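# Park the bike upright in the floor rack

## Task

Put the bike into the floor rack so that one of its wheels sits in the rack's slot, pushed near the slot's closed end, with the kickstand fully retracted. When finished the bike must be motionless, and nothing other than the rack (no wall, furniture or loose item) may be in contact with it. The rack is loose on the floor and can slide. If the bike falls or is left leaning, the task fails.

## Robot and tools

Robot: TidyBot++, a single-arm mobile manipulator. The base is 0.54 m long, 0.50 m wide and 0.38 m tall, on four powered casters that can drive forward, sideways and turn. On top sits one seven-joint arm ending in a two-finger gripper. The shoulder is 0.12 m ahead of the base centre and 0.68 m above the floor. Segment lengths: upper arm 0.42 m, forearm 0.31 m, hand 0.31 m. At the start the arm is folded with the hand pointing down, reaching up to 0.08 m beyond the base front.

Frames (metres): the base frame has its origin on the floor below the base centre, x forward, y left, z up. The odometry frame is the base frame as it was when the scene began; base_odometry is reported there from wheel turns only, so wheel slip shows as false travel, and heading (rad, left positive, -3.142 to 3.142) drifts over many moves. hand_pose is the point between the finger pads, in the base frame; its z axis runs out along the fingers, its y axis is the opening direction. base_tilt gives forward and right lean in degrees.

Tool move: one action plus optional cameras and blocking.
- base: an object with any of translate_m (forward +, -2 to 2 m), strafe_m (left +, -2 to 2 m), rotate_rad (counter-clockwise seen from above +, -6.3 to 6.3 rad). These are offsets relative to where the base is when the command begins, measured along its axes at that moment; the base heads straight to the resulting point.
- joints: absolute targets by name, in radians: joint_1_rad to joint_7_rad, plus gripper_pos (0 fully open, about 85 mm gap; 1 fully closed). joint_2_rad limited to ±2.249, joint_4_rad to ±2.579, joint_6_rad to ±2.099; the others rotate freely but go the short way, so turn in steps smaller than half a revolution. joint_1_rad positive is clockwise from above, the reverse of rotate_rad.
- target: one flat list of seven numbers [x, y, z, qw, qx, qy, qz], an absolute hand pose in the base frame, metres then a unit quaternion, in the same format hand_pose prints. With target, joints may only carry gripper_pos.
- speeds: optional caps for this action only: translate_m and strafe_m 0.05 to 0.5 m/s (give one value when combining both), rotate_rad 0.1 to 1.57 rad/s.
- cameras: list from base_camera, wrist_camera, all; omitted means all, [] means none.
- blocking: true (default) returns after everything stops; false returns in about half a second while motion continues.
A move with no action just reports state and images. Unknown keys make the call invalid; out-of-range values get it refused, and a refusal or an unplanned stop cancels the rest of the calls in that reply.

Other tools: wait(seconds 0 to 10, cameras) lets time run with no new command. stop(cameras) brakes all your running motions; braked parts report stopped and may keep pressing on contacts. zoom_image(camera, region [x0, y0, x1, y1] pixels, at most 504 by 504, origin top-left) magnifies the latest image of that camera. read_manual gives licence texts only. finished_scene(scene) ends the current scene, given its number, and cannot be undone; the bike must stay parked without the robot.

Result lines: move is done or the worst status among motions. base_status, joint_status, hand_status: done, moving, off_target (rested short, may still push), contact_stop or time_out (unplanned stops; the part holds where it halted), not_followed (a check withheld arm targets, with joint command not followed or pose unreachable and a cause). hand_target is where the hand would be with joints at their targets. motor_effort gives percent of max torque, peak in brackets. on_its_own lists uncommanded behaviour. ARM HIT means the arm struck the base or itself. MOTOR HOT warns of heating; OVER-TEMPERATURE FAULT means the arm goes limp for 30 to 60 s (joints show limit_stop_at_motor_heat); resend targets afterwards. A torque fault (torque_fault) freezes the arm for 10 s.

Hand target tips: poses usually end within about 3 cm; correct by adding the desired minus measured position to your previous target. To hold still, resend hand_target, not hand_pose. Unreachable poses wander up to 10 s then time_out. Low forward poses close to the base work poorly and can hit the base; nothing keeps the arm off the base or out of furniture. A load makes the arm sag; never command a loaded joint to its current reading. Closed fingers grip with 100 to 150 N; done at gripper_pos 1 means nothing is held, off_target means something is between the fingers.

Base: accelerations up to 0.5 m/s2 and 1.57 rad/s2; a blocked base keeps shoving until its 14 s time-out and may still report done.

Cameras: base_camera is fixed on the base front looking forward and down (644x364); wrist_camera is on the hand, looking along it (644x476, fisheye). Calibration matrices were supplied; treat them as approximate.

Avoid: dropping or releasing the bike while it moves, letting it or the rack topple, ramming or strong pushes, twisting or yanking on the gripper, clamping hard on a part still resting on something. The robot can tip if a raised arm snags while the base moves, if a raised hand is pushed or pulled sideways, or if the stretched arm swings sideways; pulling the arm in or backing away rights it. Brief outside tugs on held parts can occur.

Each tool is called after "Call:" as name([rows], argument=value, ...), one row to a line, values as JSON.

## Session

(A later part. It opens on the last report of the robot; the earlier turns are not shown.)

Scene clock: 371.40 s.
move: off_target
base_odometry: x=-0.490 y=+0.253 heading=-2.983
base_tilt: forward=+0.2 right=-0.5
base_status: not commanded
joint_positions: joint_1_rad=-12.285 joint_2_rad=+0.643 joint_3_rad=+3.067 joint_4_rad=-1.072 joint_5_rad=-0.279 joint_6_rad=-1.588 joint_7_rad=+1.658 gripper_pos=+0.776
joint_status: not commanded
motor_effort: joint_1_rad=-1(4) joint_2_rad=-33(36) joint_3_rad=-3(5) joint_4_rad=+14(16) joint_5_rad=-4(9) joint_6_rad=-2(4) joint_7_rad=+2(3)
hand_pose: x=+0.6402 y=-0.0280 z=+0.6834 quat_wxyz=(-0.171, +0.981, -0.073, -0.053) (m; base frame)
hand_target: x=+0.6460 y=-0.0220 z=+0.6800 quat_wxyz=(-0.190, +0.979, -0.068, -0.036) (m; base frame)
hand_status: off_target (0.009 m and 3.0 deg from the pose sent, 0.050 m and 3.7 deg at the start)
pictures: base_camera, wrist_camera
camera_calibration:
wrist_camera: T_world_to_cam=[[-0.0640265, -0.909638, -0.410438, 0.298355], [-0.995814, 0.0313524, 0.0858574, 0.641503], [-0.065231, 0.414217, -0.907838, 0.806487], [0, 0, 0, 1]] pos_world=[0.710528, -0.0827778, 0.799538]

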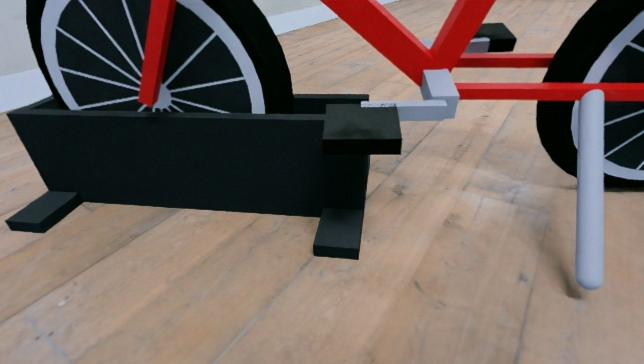

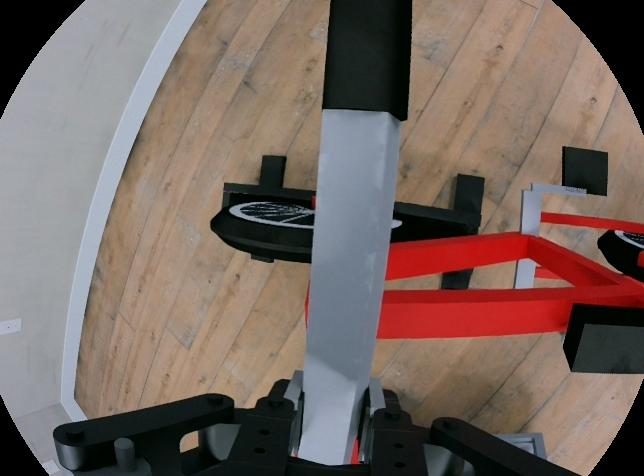

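Call:
move(target=[0.612, -0.022, 0.676, -0.190, 0.979, -0.0605, -0.006])

Scene clock: 373.17 s.
move: off_target
base_odometry: x=-0.490 y=+0.253 heading=-2.983
base_tilt: forward=+0.2 right=-0.5
base_status: not commanded
joint_positions: joint_1_rad=-12.250 joint_2_rad=+0.523 joint_3_rad=+3.079 joint_4_rad=-1.297 joint_5_rad=-0.306 joint_6_rad=-1.456 joint_7_rad=+1.692 gripper_pos=+0.777
joint_status: not commanded
motor_effort: joint_1_rad=-3(3) joint_2_rad=-30(34) joint_3_rad=-5(5) joint_4_rad=+14(16) joint_5_rad=-4(5) joint_6_rad=-2(3) joint_7_rad=+5(5)
hand_pose: x=+0.6031 y=-0.0317 z=+0.6780 quat_wxyz=(-0.175, +0.979, -0.096, -0.034) (m; base frame)
hand_target: x=+0.6120 y=-0.0220 z=+0.6760 quat_wxyz=(-0.190, +0.980, -0.061, -0.006) (m; base frame)
hand_status: off_target (0.013 m and 5.4 deg from the pose sent, 0.030 m and 6.0 deg at the start)
pictures: base_camera, wrist_camera
camera_calibration:
wrist_camera: T_world_to_cam=[[-0.0984656, -0.904173, -0.415664, 0.314965], [-0.995011, 0.0827198, 0.0557694, 0.626738], [-0.0160415, 0.419082, -0.907807, 0.771194], [0, 0, 0, 1]] pos_world=[0.666995, -0.0902541, 0.796062]

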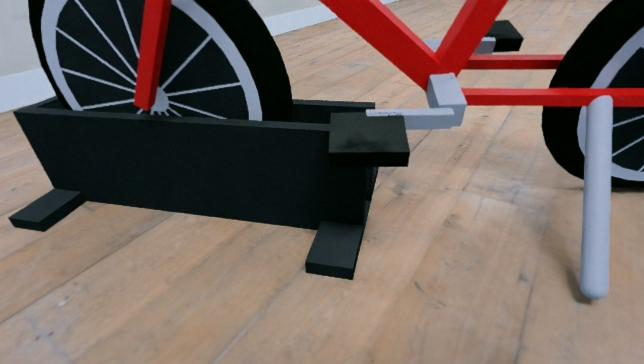

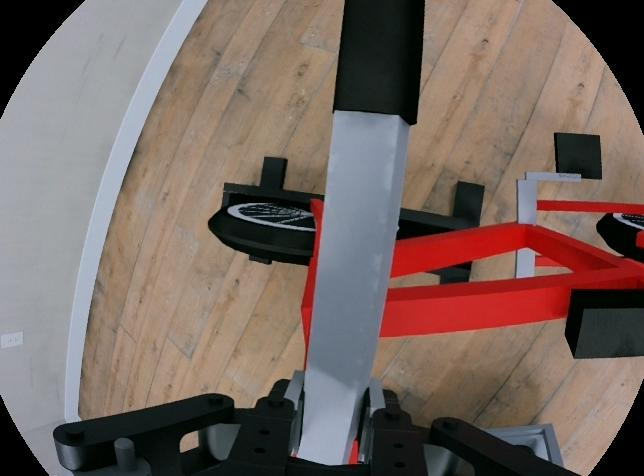

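Call:
move(joints={"gripper_pos": 0.6})

Scene clock: 375.13 s.
move: done
base_odometry: x=-0.490 y=+0.253 heading=-2.983
base_tilt: forward=+0.2 right=-0.5
base_status: not commanded
joint_positions: joint_1_rad=-12.246 joint_2_rad=+0.523 joint_3_rad=+3.081 joint_4_rad=-1.312 joint_5_rad=-0.312 joint_6_rad=-1.452 joint_7_rad=+1.725 gripper_pos=+0.600
joint_status: all done
motor_effort: joint_1_rad=-2(4) joint_2_rad=-33(34) joint_3_rad=-4(6) joint_4_rad=+17(18) joint_5_rad=-5(8) joint_6_rad=-1(3) joint_7_rad=+1(5)
hand_pose: x=+0.5995 y=-0.0319 z=+0.6744 quat_wxyz=(-0.179, +0.980, -0.085, -0.035) (m; base frame)
hand_target: x=+0.6120 y=-0.0220 z=+0.6760 quat_wxyz=(-0.190, +0.980, -0.061, -0.006) (m; base frame)
hand_status: not commanded
pictures: base_camera, wrist_camera
camera_calibration:
wrist_camera: T_world_to_cam=[[-0.0782819, -0.902469, -0.423581, 0.306181], [-0.996661, 0.0609584, 0.0543164, 0.624601], [-0.0231981, 0.426419, -0.904228, 0.770091], [0, 0, 0, 1]] pos_world=[0.664348, -0.0901378, 0.792105]

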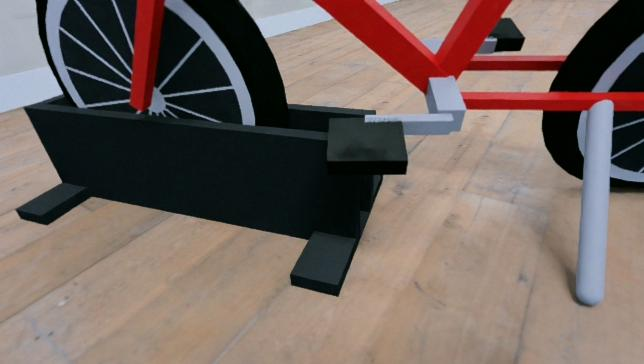

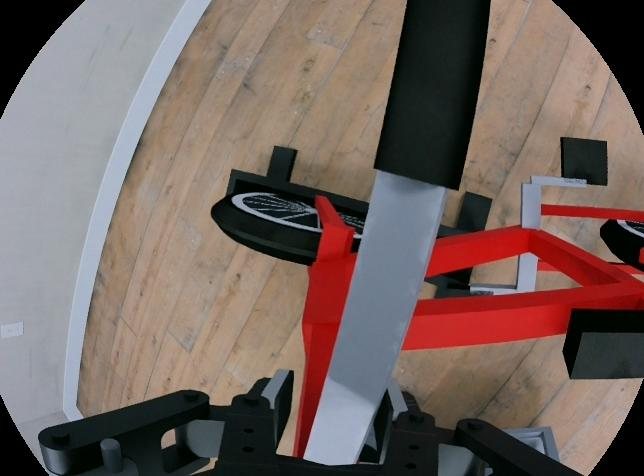

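Call:
zoom_image(camera="base_camera", region=[504, 200, 644, 364])

Call:
zoom_image(camera="base_camera", region=[20, 60, 424, 330])

Scaled by 3.073.

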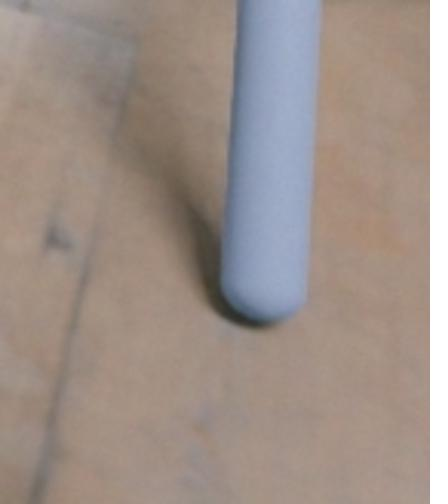

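Scaled by 1.248.

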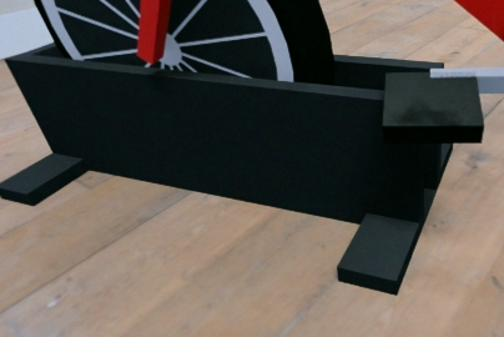

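Call:
move(joints={"gripper_pos": 0.0}, cameras=[])

Call:
move(target=[0.600, -0.068, 0.810, -0.190, 0.980, -0.061, -0.006])

Scene clock: 383.57 s.
move: done
base_odometry: x=-0.490 y=+0.253 heading=-2.983
base_tilt: forward=+0.2 right=-0.5
base_status: not commanded
joint_positions: joint_1_rad=-12.250 joint_2_rad=+0.523 joint_3_rad=+3.081 joint_4_rad=-1.312 joint_5_rad=-0.325 joint_6_rad=-1.452 joint_7_rad=+1.725 gripper_pos=+0.000
joint_status: all done
motor_effort: joint_1_rad=-1(1) joint_2_rad=-32(34) joint_3_rad=-2(3) joint_4_rad=+17(18) joint_5_rad=-2(5) joint_6_rad=-1(2) joint_7_rad=+1(1)
hand_pose: x=+0.6009 y=-0.0266 z=+0.6757 quat_wxyz=(-0.185, +0.979, -0.084, -0.034) (m; base frame)
hand_target: x=+0.6120 y=-0.0220 z=+0.6760 quat_wxyz=(-0.190, +0.980, -0.061, -0.006) (m; base frame)
hand_status: not commanded
pictures: none
No camera images: "cameras" was empty.

Scene clock: 385.13 s.
move: off_target
base_odometry: x=-0.490 y=+0.253 heading=-2.983
base_tilt: forward=+0.2 right=-0.5
base_status: not commanded
joint_positions: joint_1_rad=-12.186 joint_2_rad=+0.514 joint_3_rad=+3.082 joint_4_rad=-0.937 joint_5_rad=-0.325 joint_6_rad=-1.772 joint_7_rad=+1.725 gripper_pos=+0.000
joint_status: not commanded
motor_effort: joint_1_rad=+0(2) joint_2_rad=-33(34) joint_3_rad=-2(2) joint_4_rad=+17(18) joint_5_rad=-2(3) joint_6_rad=-1(2) joint_7_rad=+1(1)
hand_pose: x=+0.6149 y=-0.0677 z=+0.7953 quat_wxyz=(-0.179, +0.982, -0.059, +0.004) (m; base frame)
hand_target: x=+0.6000 y=-0.0680 z=+0.8100 quat_wxyz=(-0.190, +0.980, -0.061, -0.006) (m; base frame)
hand_status: off_target (0.021 m and 1.8 deg from the pose sent, 0.140 m and 4.2 deg at the start)
pictures: base_camera, wrist_camera
camera_calibration:
wrist_camera: T_world_to_cam=[[-0.00865966, -0.906756, -0.421567, 0.281561], [-0.9992, 0.0243027, -0.0317478, 0.703094], [0.0390327, 0.420955, -0.906241, 0.857965], [0, 0, 0, 1]] pos_world=[0.671481, -0.122945, 0.918542]

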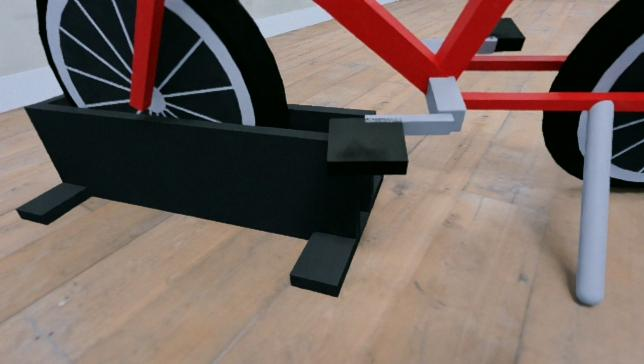

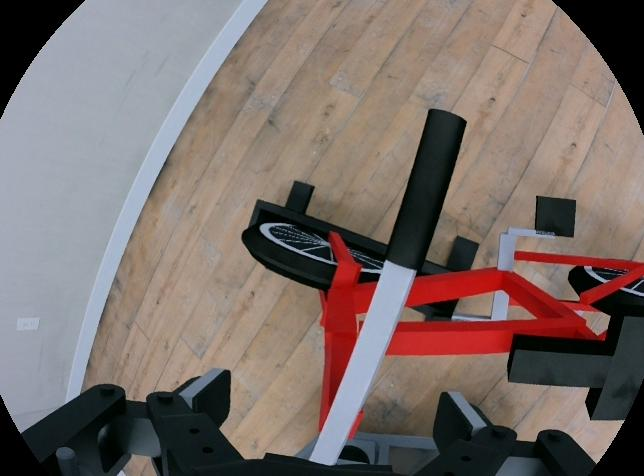

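Call:
move(base={"translate_m": -0.25, "strafe_m": -0.33}, cameras=[])

Call:
move(joints={"joint_1_rad": -12.55, "joint_2_rad": 0.2, "joint_3_rad": 3.14, "joint_4_rad": -2.2, "joint_5_rad": 0.0, "joint_6_rad": 0.2, "joint_7_rad": 1.57, "gripper_pos": 1.0})

Scene clock: 388.40 s.
move: done
base_odometry: x=-0.295 y=+0.619 heading=-2.983
base_tilt: forward=+0.2 right=-0.5
base_status: done
joint_positions: joint_1_rad=-12.170 joint_2_rad=+0.512 joint_3_rad=+3.086 joint_4_rad=-0.935 joint_5_rad=-0.326 joint_6_rad=-1.778 joint_7_rad=+1.725 gripper_pos=+0.000
joint_status: not commanded
motor_effort: joint_1_rad=+0(4) joint_2_rad=-32(35) joint_3_rad=-2(3) joint_4_rad=+18(18) joint_5_rad=-2(4) joint_6_rad=+0(2) joint_7_rad=+1(1)
hand_pose: x=+0.6120 y=-0.0768 z=+0.7963 quat_wxyz=(-0.178, +0.982, -0.068, +0.004) (m; base frame)
hand_target: x=+0.6000 y=-0.0680 z=+0.8100 quat_wxyz=(-0.190, +0.980, -0.061, -0.006) (m; base frame)
hand_status: not commanded
pictures: none
No camera images: "cameras" was empty.

Scene clock: 391.50 s.
move: done
base_odometry: x=-0.295 y=+0.619 heading=-2.983
base_tilt: forward=+0.2 right=-0.5
base_status: not commanded
joint_positions: joint_1_rad=-12.538 joint_2_rad=+0.219 joint_3_rad=+3.116 joint_4_rad=-2.175 joint_5_rad=-0.040 joint_6_rad=+0.143 joint_7_rad=+1.639 gripper_pos=+0.999
joint_status: all done
motor_effort: joint_1_rad=+1(2) joint_2_rad=-22(33) joint_3_rad=+0(2) joint_4_rad=+17(20) joint_5_rad=+0(4) joint_6_rad=+7(7) joint_7_rad=+1(2)
hand_pose: x=+0.6661 y=-0.0027 z=+0.6666 quat_wxyz=(+0.007, +0.902, +0.008, +0.431) (m; base frame)
hand_target: x=+0.6666 y=-0.0068 z=+0.6792 quat_wxyz=(+0.003, +0.891, -0.007, +0.454) (m; base frame)
hand_status: not commanded
pictures: base_camera, wrist_camera
camera_calibration:
wrist_camera: T_world_to_cam=[[0.133787, -0.989623, 0.0524229, -0.124323], [-0.616411, -0.124519, -0.777517, 0.99035], [0.775976, 0.0717073, -0.626673, 0.0338455], [0, 0, 0, 1]] pos_world=[0.600832, -0.00214224, 0.797741]

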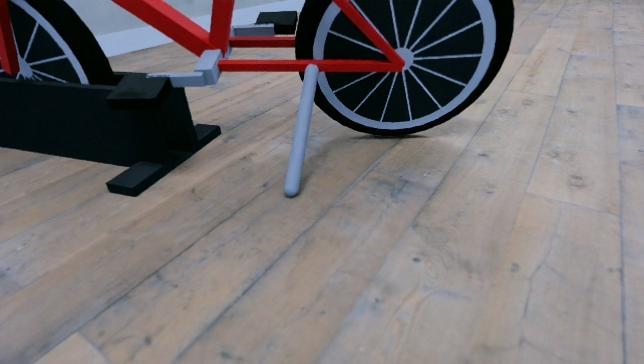

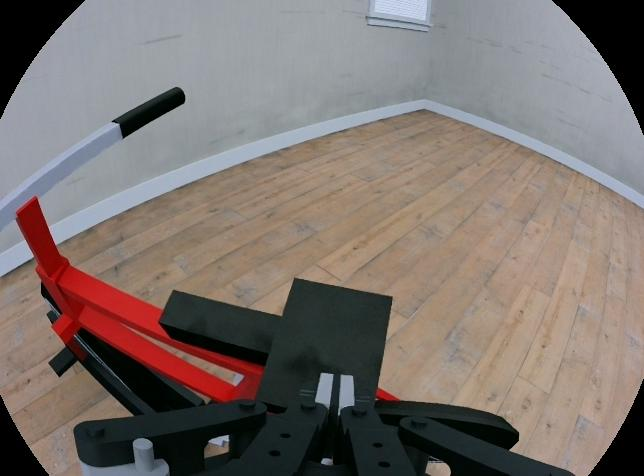

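Call:
move(joints={"joint_1_rad": -12.75, "joint_2_rad": 1.0, "joint_3_rad": 3.14, "joint_4_rad": -2.3, "joint_5_rad": 0.0, "joint_6_rad": 0.16, "joint_7_rad": 1.57}, cameras=[])

Call:
move(joints={"joint_1_rad": -12.75, "joint_2_rad": 1.52, "joint_3_rad": 3.14, "joint_4_rad": -2.08, "joint_5_rad": 0.0, "joint_6_rad": 1.22, "joint_7_rad": 1.57})

Scene clock: 401.07 s.
move: done
base_odometry: x=-0.295 y=+0.619 heading=-2.983
base_tilt: forward=+0.2 right=-0.5
base_status: not commanded
joint_positions: joint_1_rad=-12.738 joint_2_rad=+0.994 joint_3_rad=+3.118 joint_4_rad=-2.278 joint_5_rad=-0.040 joint_6_rad=+0.146 joint_7_rad=+1.639 gripper_pos=+0.999
joint_status: all done
motor_effort: joint_1_rad=+1(2) joint_2_rad=-27(31) joint_3_rad=-1(2) joint_4_rad=-2(17) joint_5_rad=+1(3) joint_6_rad=+1(7) joint_7_rad=+1(2)
hand_pose: x=+0.4287 y=+0.0654 z=+0.2888 quat_wxyz=(-0.008, +0.994, +0.106, +0.007) (m; base frame)
hand_target: x=+0.4184 y=+0.0578 z=+0.2874 quat_wxyz=(-0.001, +0.996, +0.092, +0.001) (m; base frame)
hand_status: not commanded
pictures: none
No camera images: "cameras" was empty.

Scene clock: 403.23 s.
move: done
base_odometry: x=-0.295 y=+0.619 heading=-2.983
base_tilt: forward=+0.2 right=-0.5
base_status: not commanded
joint_positions: joint_1_rad=-12.738 joint_2_rad=+1.515 joint_3_rad=+3.118 joint_4_rad=-2.103 joint_5_rad=-0.040 joint_6_rad=+1.163 joint_7_rad=+1.639 gripper_pos=+0.999
joint_status: all done
motor_effort: joint_1_rad=+1(2) joint_2_rad=-32(33) joint_3_rad=-1(2) joint_4_rad=-4(6) joint_5_rad=+1(2) joint_6_rad=+6(6) joint_7_rad=+1(2)
hand_pose: x=+0.5848 y=+0.0833 z=+0.1855 quat_wxyz=(-0.014, +0.937, +0.096, +0.336) (m; base frame)
hand_target: x=+0.6062 y=+0.0927 z=+0.1960 quat_wxyz=(-0.035, +0.925, +0.084, +0.370) (m; base frame)
hand_status: not commanded
pictures: base_camera, wrist_camera
camera_calibration:
wrist_camera: T_world_to_cam=[[0.31376, -0.948525, 0.0430602, -0.110113], [-0.72618, -0.268935, -0.632722, 0.626237], [0.611733, 0.167254, -0.773181, -0.0955106], [0, 0, 0, 1]] pos_world=[0.547737, 0.0799463, 0.327129]

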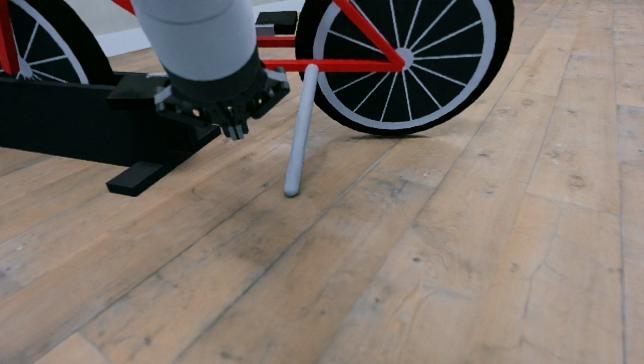

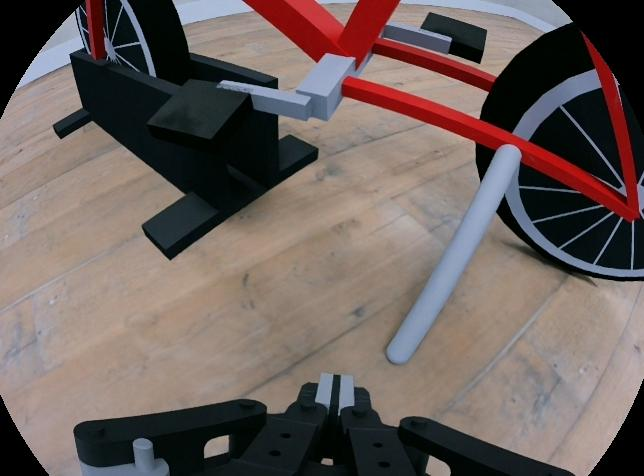

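Call:
move(target=[0.70, 0.085, 0.12, 0.0, 0.924, 0.0, 0.383], cameras=["wrist_camera"])

Scene clock: 406.13 s.
move: off_target
base_odometry: x=-0.295 y=+0.619 heading=-2.983
base_tilt: forward=+0.2 right=-0.5
base_status: not commanded
joint_positions: joint_1_rad=-12.820 joint_2_rad=+1.636 joint_3_rad=+3.163 joint_4_rad=-1.675 joint_5_rad=-0.156 joint_6_rad=+0.990 joint_7_rad=+1.535 gripper_pos=+0.999
joint_status: not commanded
motor_effort: joint_1_rad=+1(1) joint_2_rad=-37(37) joint_3_rad=+1(1) joint_4_rad=+2(4) joint_5_rad=+0(1) joint_6_rad=+7(7) joint_7_rad=+1(1)
hand_pose: x=+0.7041 y=+0.1002 z=+0.1335 quat_wxyz=(-0.006, +0.915, +0.039, +0.402) (m; base frame)
hand_target: x=+0.7000 y=+0.0850 z=+0.1200 quat_wxyz=(+0.000, +0.924, +0.000, +0.383) (m; base frame)
hand_status: off_target (0.021 m and 5.1 deg from the pose sent, 0.133 m and 12.4 deg at the start)
pictures: wrist_camera
camera_calibration:
wrist_camera: T_world_to_cam=[[0.202555, -0.978245, 0.0448, -0.0482351], [-0.655806, -0.169482, -0.735659, 0.638765], [0.727248, 0.119632, -0.675869, -0.301029], [0, 0, 0, 1]] pos_world=[0.647599, 0.0970857, 0.268618]

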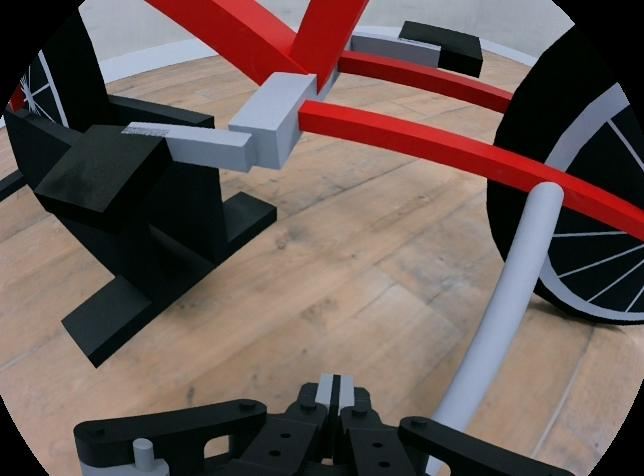

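Call:
move(target=[0.752, 0.060, 0.060, 0.0, 0.924, 0.0, 0.370], cameras=["wrist_camera"])

Scene clock: 407.87 s.
move: off_target
base_odometry: x=-0.295 y=+0.619 heading=-2.983
base_tilt: forward=+0.2 right=-0.5
base_status: not commanded
joint_positions: joint_1_rad=-12.746 joint_2_rad=+1.760 joint_3_rad=+3.166 joint_4_rad=-1.365 joint_5_rad=-0.156 joint_6_rad=+0.787 joint_7_rad=+1.535 gripper_pos=+0.999
joint_status: not commanded
motor_effort: joint_1_rad=+1(2) joint_2_rad=-38(39) joint_3_rad=+0(1) joint_4_rad=+5(6) joint_5_rad=+1(2) joint_6_rad=+7(7) joint_7_rad=+1(1)
hand_pose: x=+0.7568 y=+0.0703 z=+0.0729 quat_wxyz=(-0.003, +0.920, +0.000, +0.393) (m; base frame)
hand_target: x=+0.7520 y=+0.0600 z=+0.0600 quat_wxyz=(+0.000, +0.928, +0.000, +0.372) (m; base frame)
hand_status: off_target (0.017 m and 2.6 deg from the pose sent, 0.097 m and 5.9 deg at the start)
pictures: wrist_camera
camera_calibration:
wrist_camera: T_world_to_cam=[[0.129172, -0.991488, 0.0163374, -0.0268762], [-0.680507, -0.100617, -0.725801, 0.636768], [0.721266, 0.0826356, -0.687711, -0.368807], [0, 0, 0, 1]] pos_world=[0.702805, 0.0678987, 0.208972]

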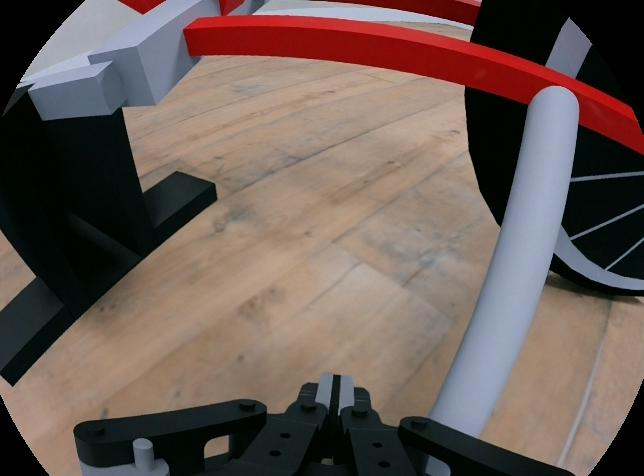

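Call:
move(target=[0.760, 0.020, 0.045, 0.0, 0.924, 0.0, 0.375], cameras=["wrist_camera"])

Call:
move(target=[0.763, -0.030, 0.038, 0.0, 0.924, 0.0, 0.375])

Scene clock: 409.30 s.
move: off_target
base_odometry: x=-0.295 y=+0.619 heading=-2.983
base_tilt: forward=+0.2 right=-0.5
base_status: not commanded
joint_positions: joint_1_rad=-12.671 joint_2_rad=+1.787 joint_3_rad=+3.162 joint_4_rad=-1.315 joint_5_rad=-0.070 joint_6_rad=+0.782 joint_7_rad=+1.535 gripper_pos=+0.999
joint_status: not commanded
motor_effort: joint_1_rad=+6(7) joint_2_rad=-34(39) joint_3_rad=+4(7) joint_4_rad=+9(13) joint_5_rad=-1(6) joint_6_rad=+4(8) joint_7_rad=+1(1)
hand_pose: x=+0.7689 y=+0.0443 z=+0.0655 quat_wxyz=(-0.007, +0.917, +0.004, +0.400) (m; base frame)
hand_target: x=+0.7600 y=+0.0200 z=+0.0450 quat_wxyz=(+0.000, +0.927, +0.000, +0.376) (m; base frame)
hand_status: off_target (0.033 m and 3.1 deg from the pose sent, 0.058 m and 2.1 deg at the start)
pictures: wrist_camera
camera_calibration:
wrist_camera: T_world_to_cam=[[0.140311, -0.990002, 0.0144698, -0.0625856], [-0.66802, -0.105444, -0.736635, 0.628356], [0.730796, 0.0936917, -0.676136, -0.388981], [0, 0, 0, 1]] pos_world=[0.712802, 0.0407406, 0.200771]

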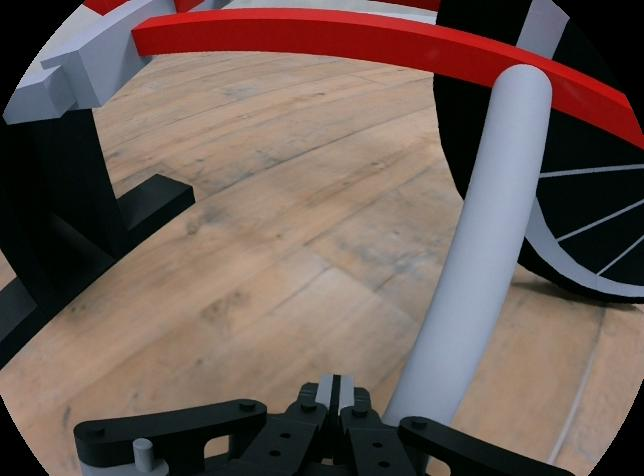

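Scene clock: 410.30 s.
move: off_target
base_odometry: x=-0.295 y=+0.619 heading=-2.983
base_tilt: forward=+0.2 right=-0.5
base_status: not commanded
joint_positions: joint_1_rad=-12.588 joint_2_rad=+1.787 joint_3_rad=+3.115 joint_4_rad=-1.315 joint_5_rad=+0.078 joint_6_rad=+0.781 joint_7_rad=+1.535 gripper_pos=+0.999
joint_status: not commanded
motor_effort: joint_1_rad=+13(14) joint_2_rad=-32(35) joint_3_rad=+9(9) joint_4_rad=+21(22) joint_5_rad=-6(7) joint_6_rad=+3(4) joint_7_rad=+1(1)
hand_pose: x=+0.7685 y=+0.0449 z=+0.0659 quat_wxyz=(-0.036, +0.916, +0.022, +0.398) (m; base frame)
hand_target: x=+0.7630 y=-0.0300 z=+0.0380 quat_wxyz=(+0.000, +0.927, +0.000, +0.376) (m; base frame)
hand_status: off_target (0.080 m and 5.6 deg from the pose sent, 0.079 m and 3.1 deg at the start)
pictures: base_camera, wrist_camera
camera_calibration:
wrist_camera: T_world_to_cam=[[0.195589, -0.980362, -0.0252205, -0.102214], [-0.66423, -0.113511, -0.73886, 0.626062], [0.721487, 0.161265, -0.673387, -0.384624], [0, 0, 0, 1]] pos_world=[0.713342, 0.0328844, 0.200993]

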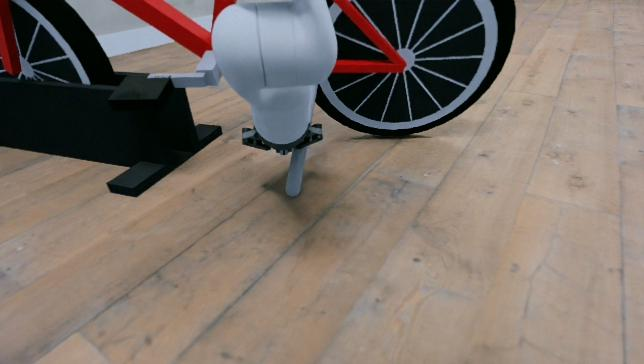

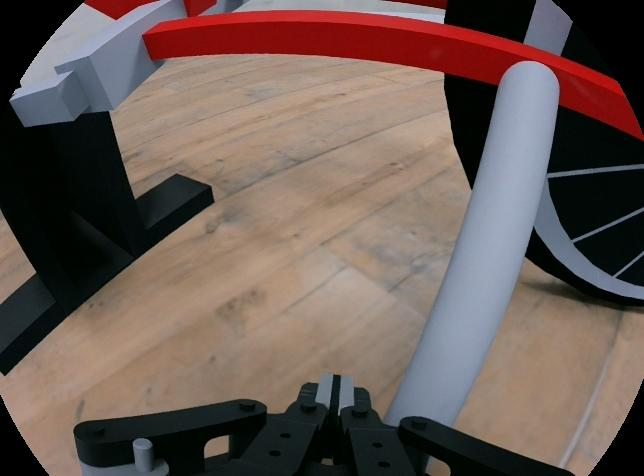

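Call:
move(target=[0.70, 0.075, 0.13, 0.0, 0.924, 0.0, 0.383], cameras=[])

Call:
move(joints={"joint_1_rad": -12.70, "joint_2_rad": 1.0, "joint_3_rad": 3.14, "joint_4_rad": -2.3, "joint_5_rad": 0.0, "joint_6_rad": 0.16, "joint_7_rad": 1.57, "gripper_pos": 0.0}, cameras=["base_camera"])

Call:
move(joints={"joint_1_rad": -12.566, "joint_2_rad": -0.4, "joint_3_rad": 3.14, "joint_4_rad": -2.2, "joint_5_rad": 0.0, "joint_6_rad": -0.6, "joint_7_rad": 1.57}, cameras=["wrist_camera"])

Scene clock: 416.43 s.
move: off_target
base_odometry: x=-0.295 y=+0.619 heading=-2.983
base_tilt: forward=+0.2 right=-0.5
base_status: not commanded
joint_positions: joint_1_rad=-12.802 joint_2_rad=+1.639 joint_3_rad=+3.167 joint_4_rad=-1.665 joint_5_rad=-0.131 joint_6_rad=+0.884 joint_7_rad=+1.532 gripper_pos=+0.999
joint_status: not commanded
motor_effort: joint_1_rad=+0(14) joint_2_rad=-37(38) joint_3_rad=+0(9) joint_4_rad=+2(21) joint_5_rad=+0(6) joint_6_rad=+6(6) joint_7_rad=+1(1)
hand_pose: x=+0.6859 y=+0.0914 z=+0.1101 quat_wxyz=(-0.005, +0.934, +0.040, +0.356) (m; base frame)
hand_target: x=+0.7000 y=+0.0750 z=+0.1300 quat_wxyz=(+0.000, +0.924, +0.000, +0.383) (m; base frame)
hand_status: off_target (0.029 m and 5.7 deg from the pose sent, 0.099 m and 5.3 deg at the start)
pictures: none
No camera images: "cameras" was empty.

Scene clock: 418.70 s.
move: done
base_odometry: x=-0.295 y=+0.619 heading=-2.983
base_tilt: forward=+0.2 right=-0.5
base_status: not commanded
joint_positions: joint_1_rad=-12.713 joint_2_rad=+1.018 joint_3_rad=+3.163 joint_4_rad=-2.283 joint_5_rad=-0.040 joint_6_rad=+0.219 joint_7_rad=+1.532 gripper_pos=+0.000
joint_status: all done
motor_effort: joint_1_rad=+0(1) joint_2_rad=-28(38) joint_3_rad=+0(1) joint_4_rad=-2(3) joint_5_rad=+0(2) joint_6_rad=+1(7) joint_7_rad=+1(2)
hand_pose: x=+0.4443 y=+0.0356 z=+0.2815 quat_wxyz=(+0.010, +0.999, +0.029, +0.031) (m; base frame)
hand_target: x=+0.4210 y=+0.0428 z=+0.2874 quat_wxyz=(-0.001, +0.998, +0.067, +0.001) (m; base frame)
hand_status: not commanded
pictures: base_camera

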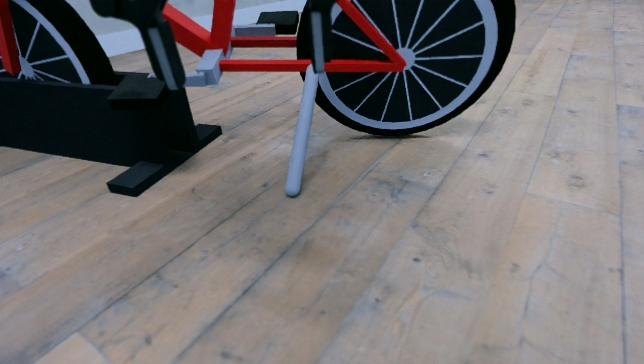

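Scene clock: 421.33 s.
move: done
base_odometry: x=-0.295 y=+0.619 heading=-2.983
base_tilt: forward=+0.2 right=-0.5
base_status: not commanded
joint_positions: joint_1_rad=-12.579 joint_2_rad=-0.390 joint_3_rad=+3.163 joint_4_rad=-2.216 joint_5_rad=-0.040 joint_6_rad=-0.538 joint_7_rad=+1.532 gripper_pos=+0.000
joint_status: all done
motor_effort: joint_1_rad=+0(2) joint_2_rad=-5(30) joint_3_rad=+0(1) joint_4_rad=+21(22) joint_5_rad=+0(2) joint_6_rad=+6(7) joint_7_rad=+1(2)
hand_pose: x=+0.4818 y=+0.0045 z=+0.7696 quat_wxyz=(-0.026, +0.925, -0.035, +0.378) (m; base frame)
hand_target: x=+0.4715 y=+0.0018 z=+0.7684 quat_wxyz=(+0.000, +0.932, +0.000, +0.362) (m; base frame)
hand_status: not commanded
pictures: wrist_camera
camera_calibration:
wrist_camera: T_world_to_cam=[[0.0828493, -0.994995, -0.0558582, 0.00989465], [-0.705789, -0.0190124, -0.708166, 0.94695], [0.70356, 0.0980952, -0.703832, 0.335023], [0, 0, 0, 1]] pos_world=[0.431819, -0.00501524, 0.906951]

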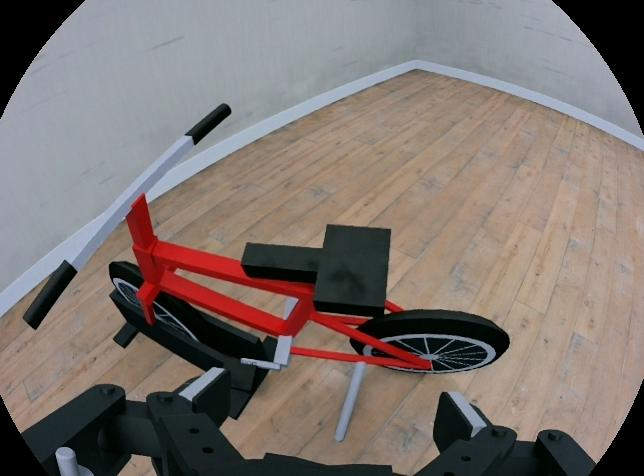

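Call:
move(joints={"joint_1_rad": -12.45, "joint_2_rad": -0.5, "joint_3_rad": 3.14, "joint_4_rad": -2.2, "joint_5_rad": 0.0, "joint_6_rad": -0.3, "joint_7_rad": 1.57}, cameras=[])

Call:
move(base={"translate_m": 0.36, "strafe_m": 0.33}, speeds={"translate_m": 0.3})

Scene clock: 423.90 s.
move: done
base_odometry: x=-0.295 y=+0.619 heading=-2.983
base_tilt: forward=+0.2 right=-0.5
base_status: not commanded
joint_positions: joint_1_rad=-12.460 joint_2_rad=-0.494 joint_3_rad=+3.160 joint_4_rad=-2.206 joint_5_rad=-0.039 joint_6_rad=-0.346 joint_7_rad=+1.532 gripper_pos=+0.000
joint_status: all done
motor_effort: joint_1_rad=+1(1) joint_2_rad=-3(7) joint_3_rad=+0(1) joint_4_rad=+22(23) joint_5_rad=+1(2) joint_6_rad=+8(8) joint_7_rad=+1(2)
hand_pose: x=+0.5037 y=-0.0437 z=+0.8624 quat_wxyz=(+0.003, +0.853, -0.084, +0.516) (m; base frame)
hand_target: x=+0.5096 y=-0.0436 z=+0.8810 quat_wxyz=(+0.031, +0.840, -0.048, +0.539) (m; base frame)
hand_status: not commanded
pictures: none
No camera images: "cameras" was empty.

Scene clock: 426.40 s.
move: done
base_odometry: x=-0.598 y=+0.236 heading=-2.983
base_tilt: forward=+0.2 right=-0.5
base_status: done
joint_positions: joint_1_rad=-12.460 joint_2_rad=-0.498 joint_3_rad=+3.156 joint_4_rad=-2.206 joint_5_rad=-0.038 joint_6_rad=-0.346 joint_7_rad=+1.532 gripper_pos=+0.000
joint_status: not commanded
motor_effort: joint_1_rad=+1(2) joint_2_rad=-2(5) joint_3_rad=+0(2) joint_4_rad=+22(23) joint_5_rad=+0(2) joint_6_rad=+7(9) joint_7_rad=+1(1)
hand_pose: x=+0.5030 y=-0.0418 z=+0.8642 quat_wxyz=(+0.003, +0.852, -0.081, +0.518) (m; base frame)
hand_target: x=+0.5096 y=-0.0436 z=+0.8810 quat_wxyz=(+0.031, +0.840, -0.048, +0.539) (m; base frame)
hand_status: not commanded
pictures: base_camera, wrist_camera
camera_calibration:
wrist_camera: T_world_to_cam=[[-0.0260853, -0.999404, -0.0226266, -0.0066708], [-0.454258, 0.0320129, -0.890295, 1.06103], [0.890488, -0.0129453, -0.454822, 0.0773299], [0, 0, 0, 1]] pos_world=[0.412947, -0.0396325, 0.979652]

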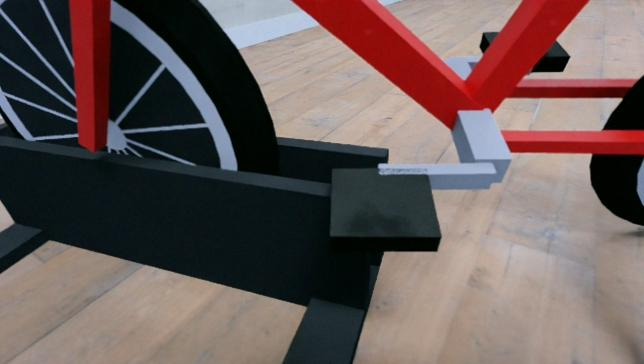

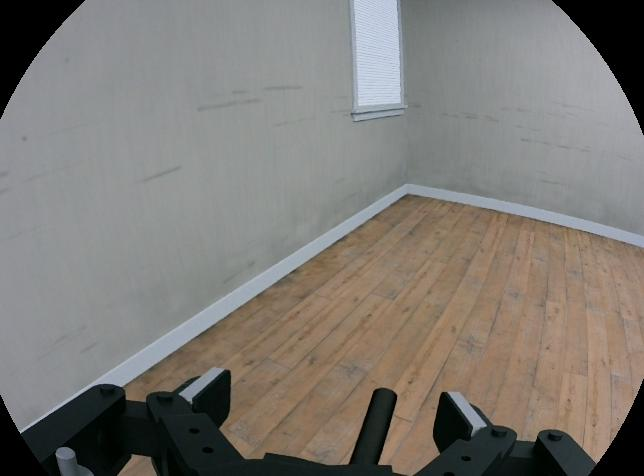

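Call:
move(target=[0.46, -0.065, 0.81, -0.148, 0.957, 0.206, 0.142], cameras=["wrist_camera"])

Scene clock: 429.67 s.
move: off_target
base_odometry: x=-0.598 y=+0.236 heading=-2.983
base_tilt: forward=+0.2 right=-0.5
base_status: not commanded
joint_positions: joint_1_rad=-12.298 joint_2_rad=+0.008 joint_3_rad=+3.406 joint_4_rad=-1.595 joint_5_rad=-0.381 joint_6_rad=-1.495 joint_7_rad=+2.501 gripper_pos=+0.000
joint_status: not commanded
motor_effort: joint_1_rad=+0(2) joint_2_rad=-16(18) joint_3_rad=+0(1) joint_4_rad=+17(24) joint_5_rad=-3(4) joint_6_rad=+1(8) joint_7_rad=+1(1)
hand_pose: x=+0.4670 y=-0.0690 z=+0.8038 quat_wxyz=(-0.125, +0.965, +0.184, +0.142) (m; base frame)
hand_target: x=+0.4600 y=-0.0650 z=+0.8100 quat_wxyz=(-0.148, +0.957, +0.206, +0.142) (m; base frame)
hand_status: off_target (0.010 m and 3.7 deg from the pose sent, 0.073 m and 58.8 deg at the start)
pictures: wrist_camera
camera_calibration:
wrist_camera: T_world_to_cam=[[0.496754, -0.837852, -0.226362, -0.105494], [-0.845037, -0.407472, -0.346235, 0.706646], [0.197858, 0.363278, -0.910429, 0.797216], [0, 0, 0, 1]] pos_world=[0.491811, -0.0900611, 0.946595]

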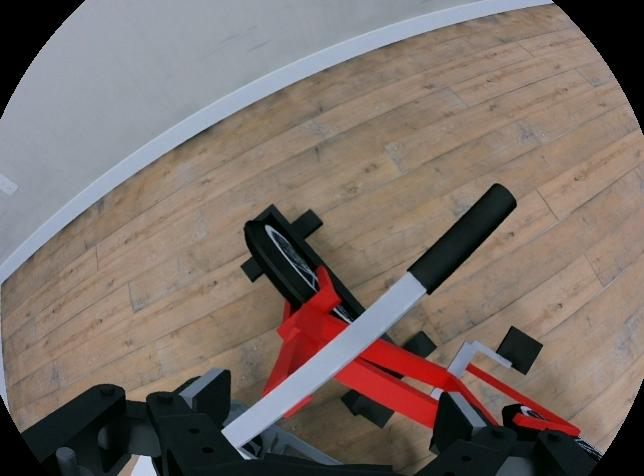

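Call:
move(joints={"joint_1_rad": -12.2, "joint_2_rad": -0.1, "joint_3_rad": 3.14, "joint_4_rad": -2.0, "joint_5_rad": 0.0, "joint_6_rad": -0.9, "joint_7_rad": 1.57})

Scene clock: 436.63 s.
move: done
base_odometry: x=-0.598 y=+0.236 heading=-2.983
base_tilt: forward=+0.2 right=-0.5
base_status: not commanded
joint_positions: joint_1_rad=-12.213 joint_2_rad=-0.082 joint_3_rad=+3.163 joint_4_rad=-1.975 joint_5_rad=-0.042 joint_6_rad=-0.958 joint_7_rad=+1.641 gripper_pos=+0.000
joint_status: all done
motor_effort: joint_1_rad=+0(1) joint_2_rad=-13(17) joint_3_rad=+0(1) joint_4_rad=+18(19) joint_5_rad=+0(4) joint_6_rad=+3(3) joint_7_rad=+1(2)
hand_pose: x=+0.4522 y=-0.1180 z=+0.7035 quat_wxyz=(+0.013, +0.976, -0.159, +0.145) (m; base frame)
hand_target: x=+0.4555 y=-0.1271 z=+0.7055 quat_wxyz=(+0.031, +0.969, -0.179, +0.167) (m; base frame)
hand_status: not commanded
pictures: base_camera, wrist_camera
camera_calibration:
wrist_camera: T_world_to_cam=[[-0.196627, -0.978344, -0.0646638, 0.0213059], [-0.931936, 0.20698, -0.29775, 0.717106], [0.304686, 0.00171666, -0.952451, 0.665189], [0, 0, 0, 1]] pos_world=[0.469812, -0.128724, 0.848456]

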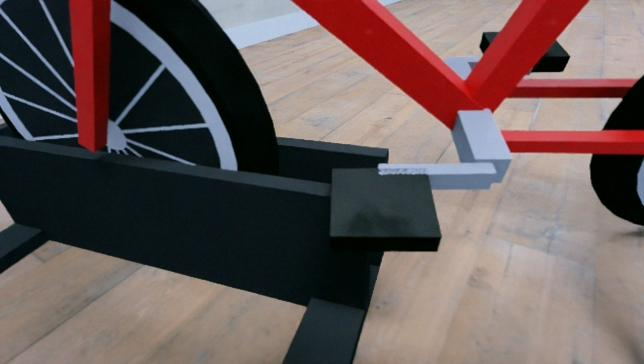

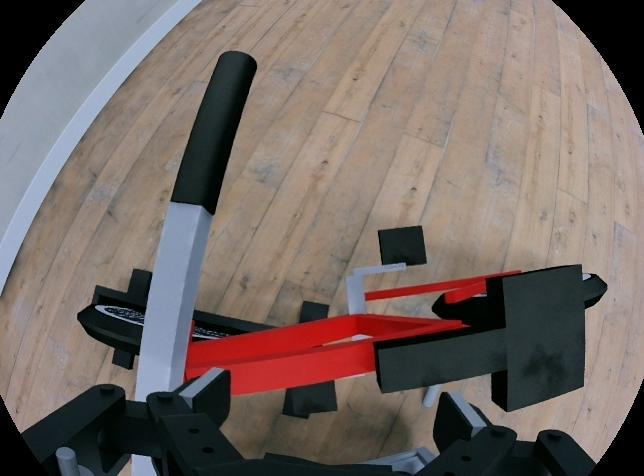

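Call:
move(target=[0.44, -0.235, 0.66, -0.077, 0.678, -0.727, 0.083], cameras=["wrist_camera"])

Scene clock: 442.37 s.
move: off_target
base_odometry: x=-0.598 y=+0.236 heading=-2.983
base_tilt: forward=+0.2 right=-0.5
base_status: not commanded
joint_positions: joint_1_rad=-12.203 joint_2_rad=+0.124 joint_3_rad=+3.545 joint_4_rad=-1.909 joint_5_rad=-0.208 joint_6_rad=-0.956 joint_7_rad=+0.915 gripper_pos=+0.000
joint_status: not commanded
motor_effort: joint_1_rad=+1(1) joint_2_rad=-18(19) joint_3_rad=+1(1) joint_4_rad=+18(19) joint_5_rad=+0(2) joint_6_rad=+2(4) joint_7_rad=+1(1)
hand_pose: x=+0.4364 y=-0.2294 z=+0.6569 quat_wxyz=(-0.061, +0.720, -0.686, +0.085) (m; base frame)
hand_target: x=+0.4400 y=-0.2350 z=+0.6600 quat_wxyz=(-0.077, +0.678, -0.727, +0.083) (m; base frame)
hand_status: off_target (0.007 m and 7.0 deg from the pose sent, 0.125 m and 75.9 deg at the start)
pictures: wrist_camera
camera_calibration:
wrist_camera: T_world_to_cam=[[-0.948786, -0.157319, -0.273962, 0.560335], [-0.143579, 0.987186, -0.0696352, 0.396657], [0.281406, -0.0267337, -0.959216, 0.633951], [0, 0, 0, 1]] pos_world=[0.410192, -0.286474, 0.789227]

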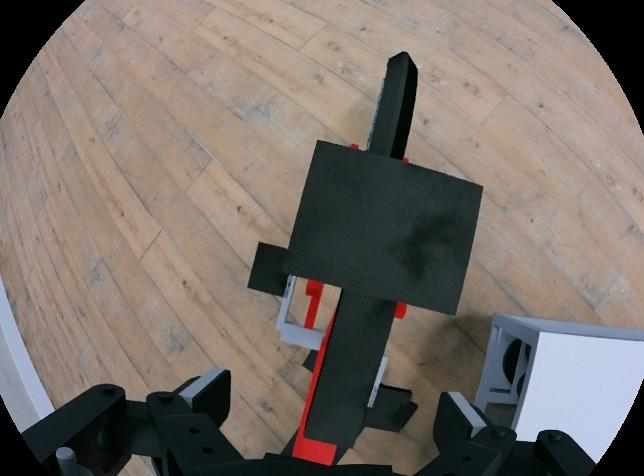

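Call:
move(target=[0.430, -0.222, 0.575, -0.0846, 0.605, -0.7887, 0.0752], cameras=["wrist_camera"])

Scene clock: 445.37 s.
move: off_target
base_odometry: x=-0.598 y=+0.236 heading=-2.983
base_tilt: forward=+0.2 right=-0.5
base_status: not commanded
joint_positions: joint_1_rad=-12.203 joint_2_rad=+0.226 joint_3_rad=+3.564 joint_4_rad=-2.086 joint_5_rad=-0.354 joint_6_rad=-0.751 joint_7_rad=+0.888 gripper_pos=+0.000
joint_status: not commanded
motor_effort: joint_1_rad=+0(1) joint_2_rad=-19(21) joint_3_rad=+1(2) joint_4_rad=+14(17) joint_5_rad=-1(1) joint_6_rad=+1(2) joint_7_rad=+1(1)
hand_pose: x=+0.4272 y=-0.2091 z=+0.5784 quat_wxyz=(-0.078, +0.656, -0.748, +0.058) (m; base frame)
hand_target: x=+0.4300 y=-0.2220 z=+0.5750 quat_wxyz=(-0.085, +0.605, -0.788, +0.075) (m; base frame)
hand_status: off_target (0.014 m and 7.8 deg from the pose sent, 0.083 m and 18.0 deg at the start)
pictures: wrist_camera
camera_calibration:
wrist_camera: T_world_to_cam=[[-0.963314, 0.0292317, -0.266781, 0.574316], [0.0269557, 0.999562, 0.0121904, 0.252229], [0.267021, 0.00455191, -0.96368, 0.577042], [0, 0, 0, 1]] pos_world=[0.392365, -0.271533, 0.706226]

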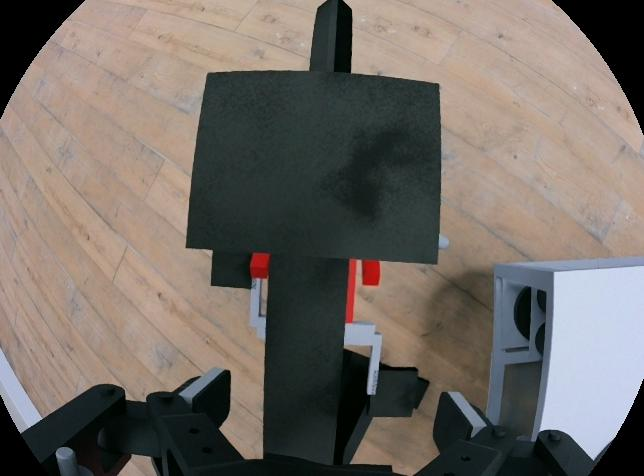

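Call:
move(target=[0.452, -0.221, 0.545, -0.0846, 0.605, -0.7887, 0.0752], cameras=["wrist_camera"])

Scene clock: 446.93 s.
move: off_target
base_odometry: x=-0.598 y=+0.236 heading=-2.983
base_tilt: forward=+0.2 right=-0.5
base_status: not commanded
joint_positions: joint_1_rad=-12.203 joint_2_rad=+0.322 joint_3_rad=+3.564 joint_4_rad=-2.086 joint_5_rad=-0.442 joint_6_rad=-0.668 joint_7_rad=+0.888 gripper_pos=+0.000
joint_status: not commanded
motor_effort: joint_1_rad=+1(1) joint_2_rad=-21(23) joint_3_rad=+2(2) joint_4_rad=+13(15) joint_5_rad=+0(1) joint_6_rad=+1(1) joint_7_rad=+1(1)
hand_pose: x=+0.4443 y=-0.2186 z=+0.5482 quat_wxyz=(-0.078, +0.628, -0.772, +0.059) (m; base frame)
hand_target: x=+0.4520 y=-0.2210 z=+0.5450 quat_wxyz=(-0.085, +0.605, -0.788, +0.075) (m; base frame)
hand_status: off_target (0.009 m and 3.8 deg from the pose sent, 0.043 m and 7.8 deg at the start)
pictures: wrist_camera
camera_calibration:
wrist_camera: T_world_to_cam=[[-0.958193, 0.102872, -0.266989, 0.59694], [0.102175, 0.994629, 0.016541, 0.224817], [0.267257, -0.01143, -0.963558, 0.539762], [0, 0, 0, 1]] pos_world=[0.404759, -0.278848, 0.67575]

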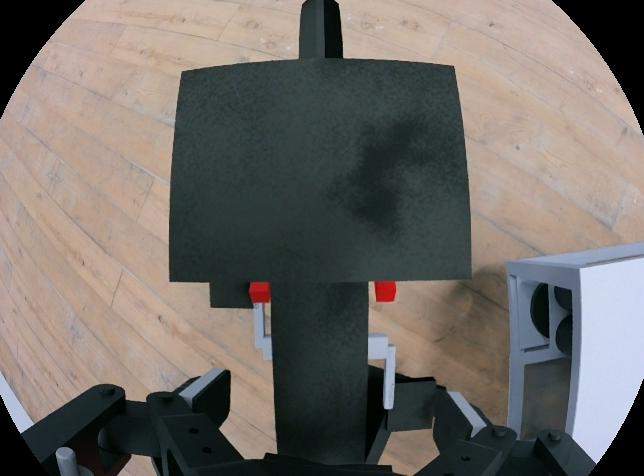

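Call:
move(target=[0.463, -0.221, 0.500, -0.0846, 0.612, -0.783, 0.0752], cameras=["wrist_camera"])

Scene clock: 448.60 s.
move: off_target
base_odometry: x=-0.598 y=+0.236 heading=-2.983
base_tilt: forward=+0.2 right=-0.5
base_status: not commanded
joint_positions: joint_1_rad=-12.156 joint_2_rad=+0.436 joint_3_rad=+3.491 joint_4_rad=-2.112 joint_5_rad=-0.574 joint_6_rad=-0.542 joint_7_rad=+0.939 gripper_pos=+0.000
joint_status: not commanded
motor_effort: joint_1_rad=+0(1) joint_2_rad=-25(27) joint_3_rad=+1(2) joint_4_rad=+11(14) joint_5_rad=+0(1) joint_6_rad=+1(1) joint_7_rad=+1(1)
hand_pose: x=+0.4590 y=-0.2179 z=+0.5028 quat_wxyz=(-0.083, +0.605, -0.790, +0.057) (m; base frame)
hand_target: x=+0.4630 y=-0.2210 z=+0.5000 quat_wxyz=(-0.085, +0.612, -0.783, +0.075) (m; base frame)
hand_status: off_target (0.006 m and 2.4 deg from the pose sent, 0.052 m and 3.0 deg at the start)
pictures: wrist_camera
camera_calibration:
wrist_camera: T_world_to_cam=[[-0.949396, 0.160639, -0.269892, 0.60886], [0.15786, 0.986939, 0.0321223, 0.188208], [0.271527, -0.0121084, -0.962355, 0.489329], [0, 0, 0, 1]] pos_world=[0.415473, -0.277632, 0.629189]

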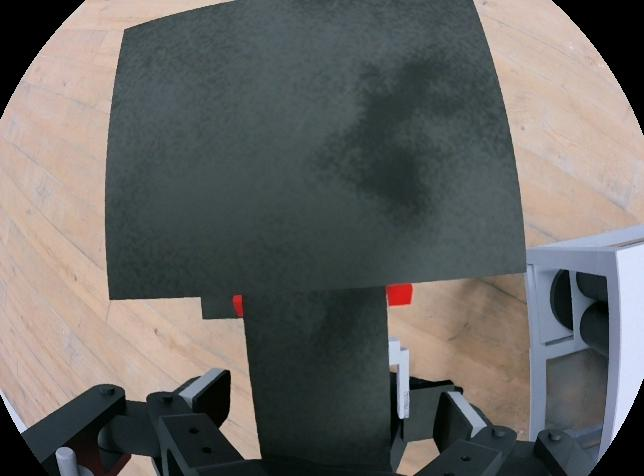

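Call:
move(joints={"gripper_pos": 1.0})

Scene clock: 450.20 s.
move: off_target
base_odometry: x=-0.598 y=+0.236 heading=-2.983
base_tilt: forward=+0.2 right=-0.5
base_status: not commanded
joint_positions: joint_1_rad=-12.159 joint_2_rad=+0.428 joint_3_rad=+3.476 joint_4_rad=-2.115 joint_5_rad=-0.576 joint_6_rad=-0.522 joint_7_rad=+0.981 gripper_pos=+0.547
joint_status: gripper_pos off_target (ended at +0.547, target +1.000)
motor_effort: joint_1_rad=+2(6) joint_2_rad=-21(25) joint_3_rad=+3(6) joint_4_rad=+10(13) joint_5_rad=-5(6) joint_6_rad=-2(4) joint_7_rad=-5(6)
hand_pose: x=+0.4653 y=-0.2166 z=+0.5054 quat_wxyz=(-0.084, +0.626, -0.773, +0.068) (m; base frame)
hand_target: x=+0.4630 y=-0.2210 z=+0.5000 quat_wxyz=(-0.085, +0.612, -0.783, +0.075) (m; base frame)
hand_status: not commanded
pictures: base_camera, wrist_camera
camera_calibration:
wrist_camera: T_world_to_cam=[[-0.951901, 0.105127, -0.287805, 0.613507], [0.106036, 0.994284, 0.0124769, 0.221507], [0.287472, -0.0186409, -0.957608, 0.478931], [0, 0, 0, 1]] pos_world=[0.422831, -0.275809, 0.632435]

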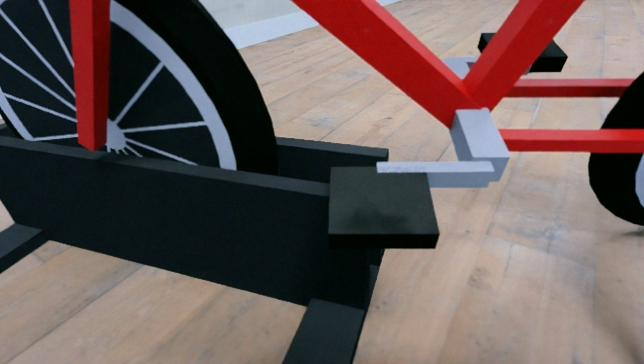

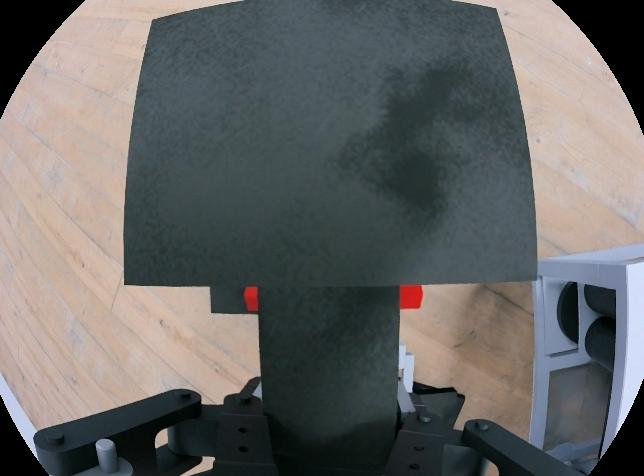

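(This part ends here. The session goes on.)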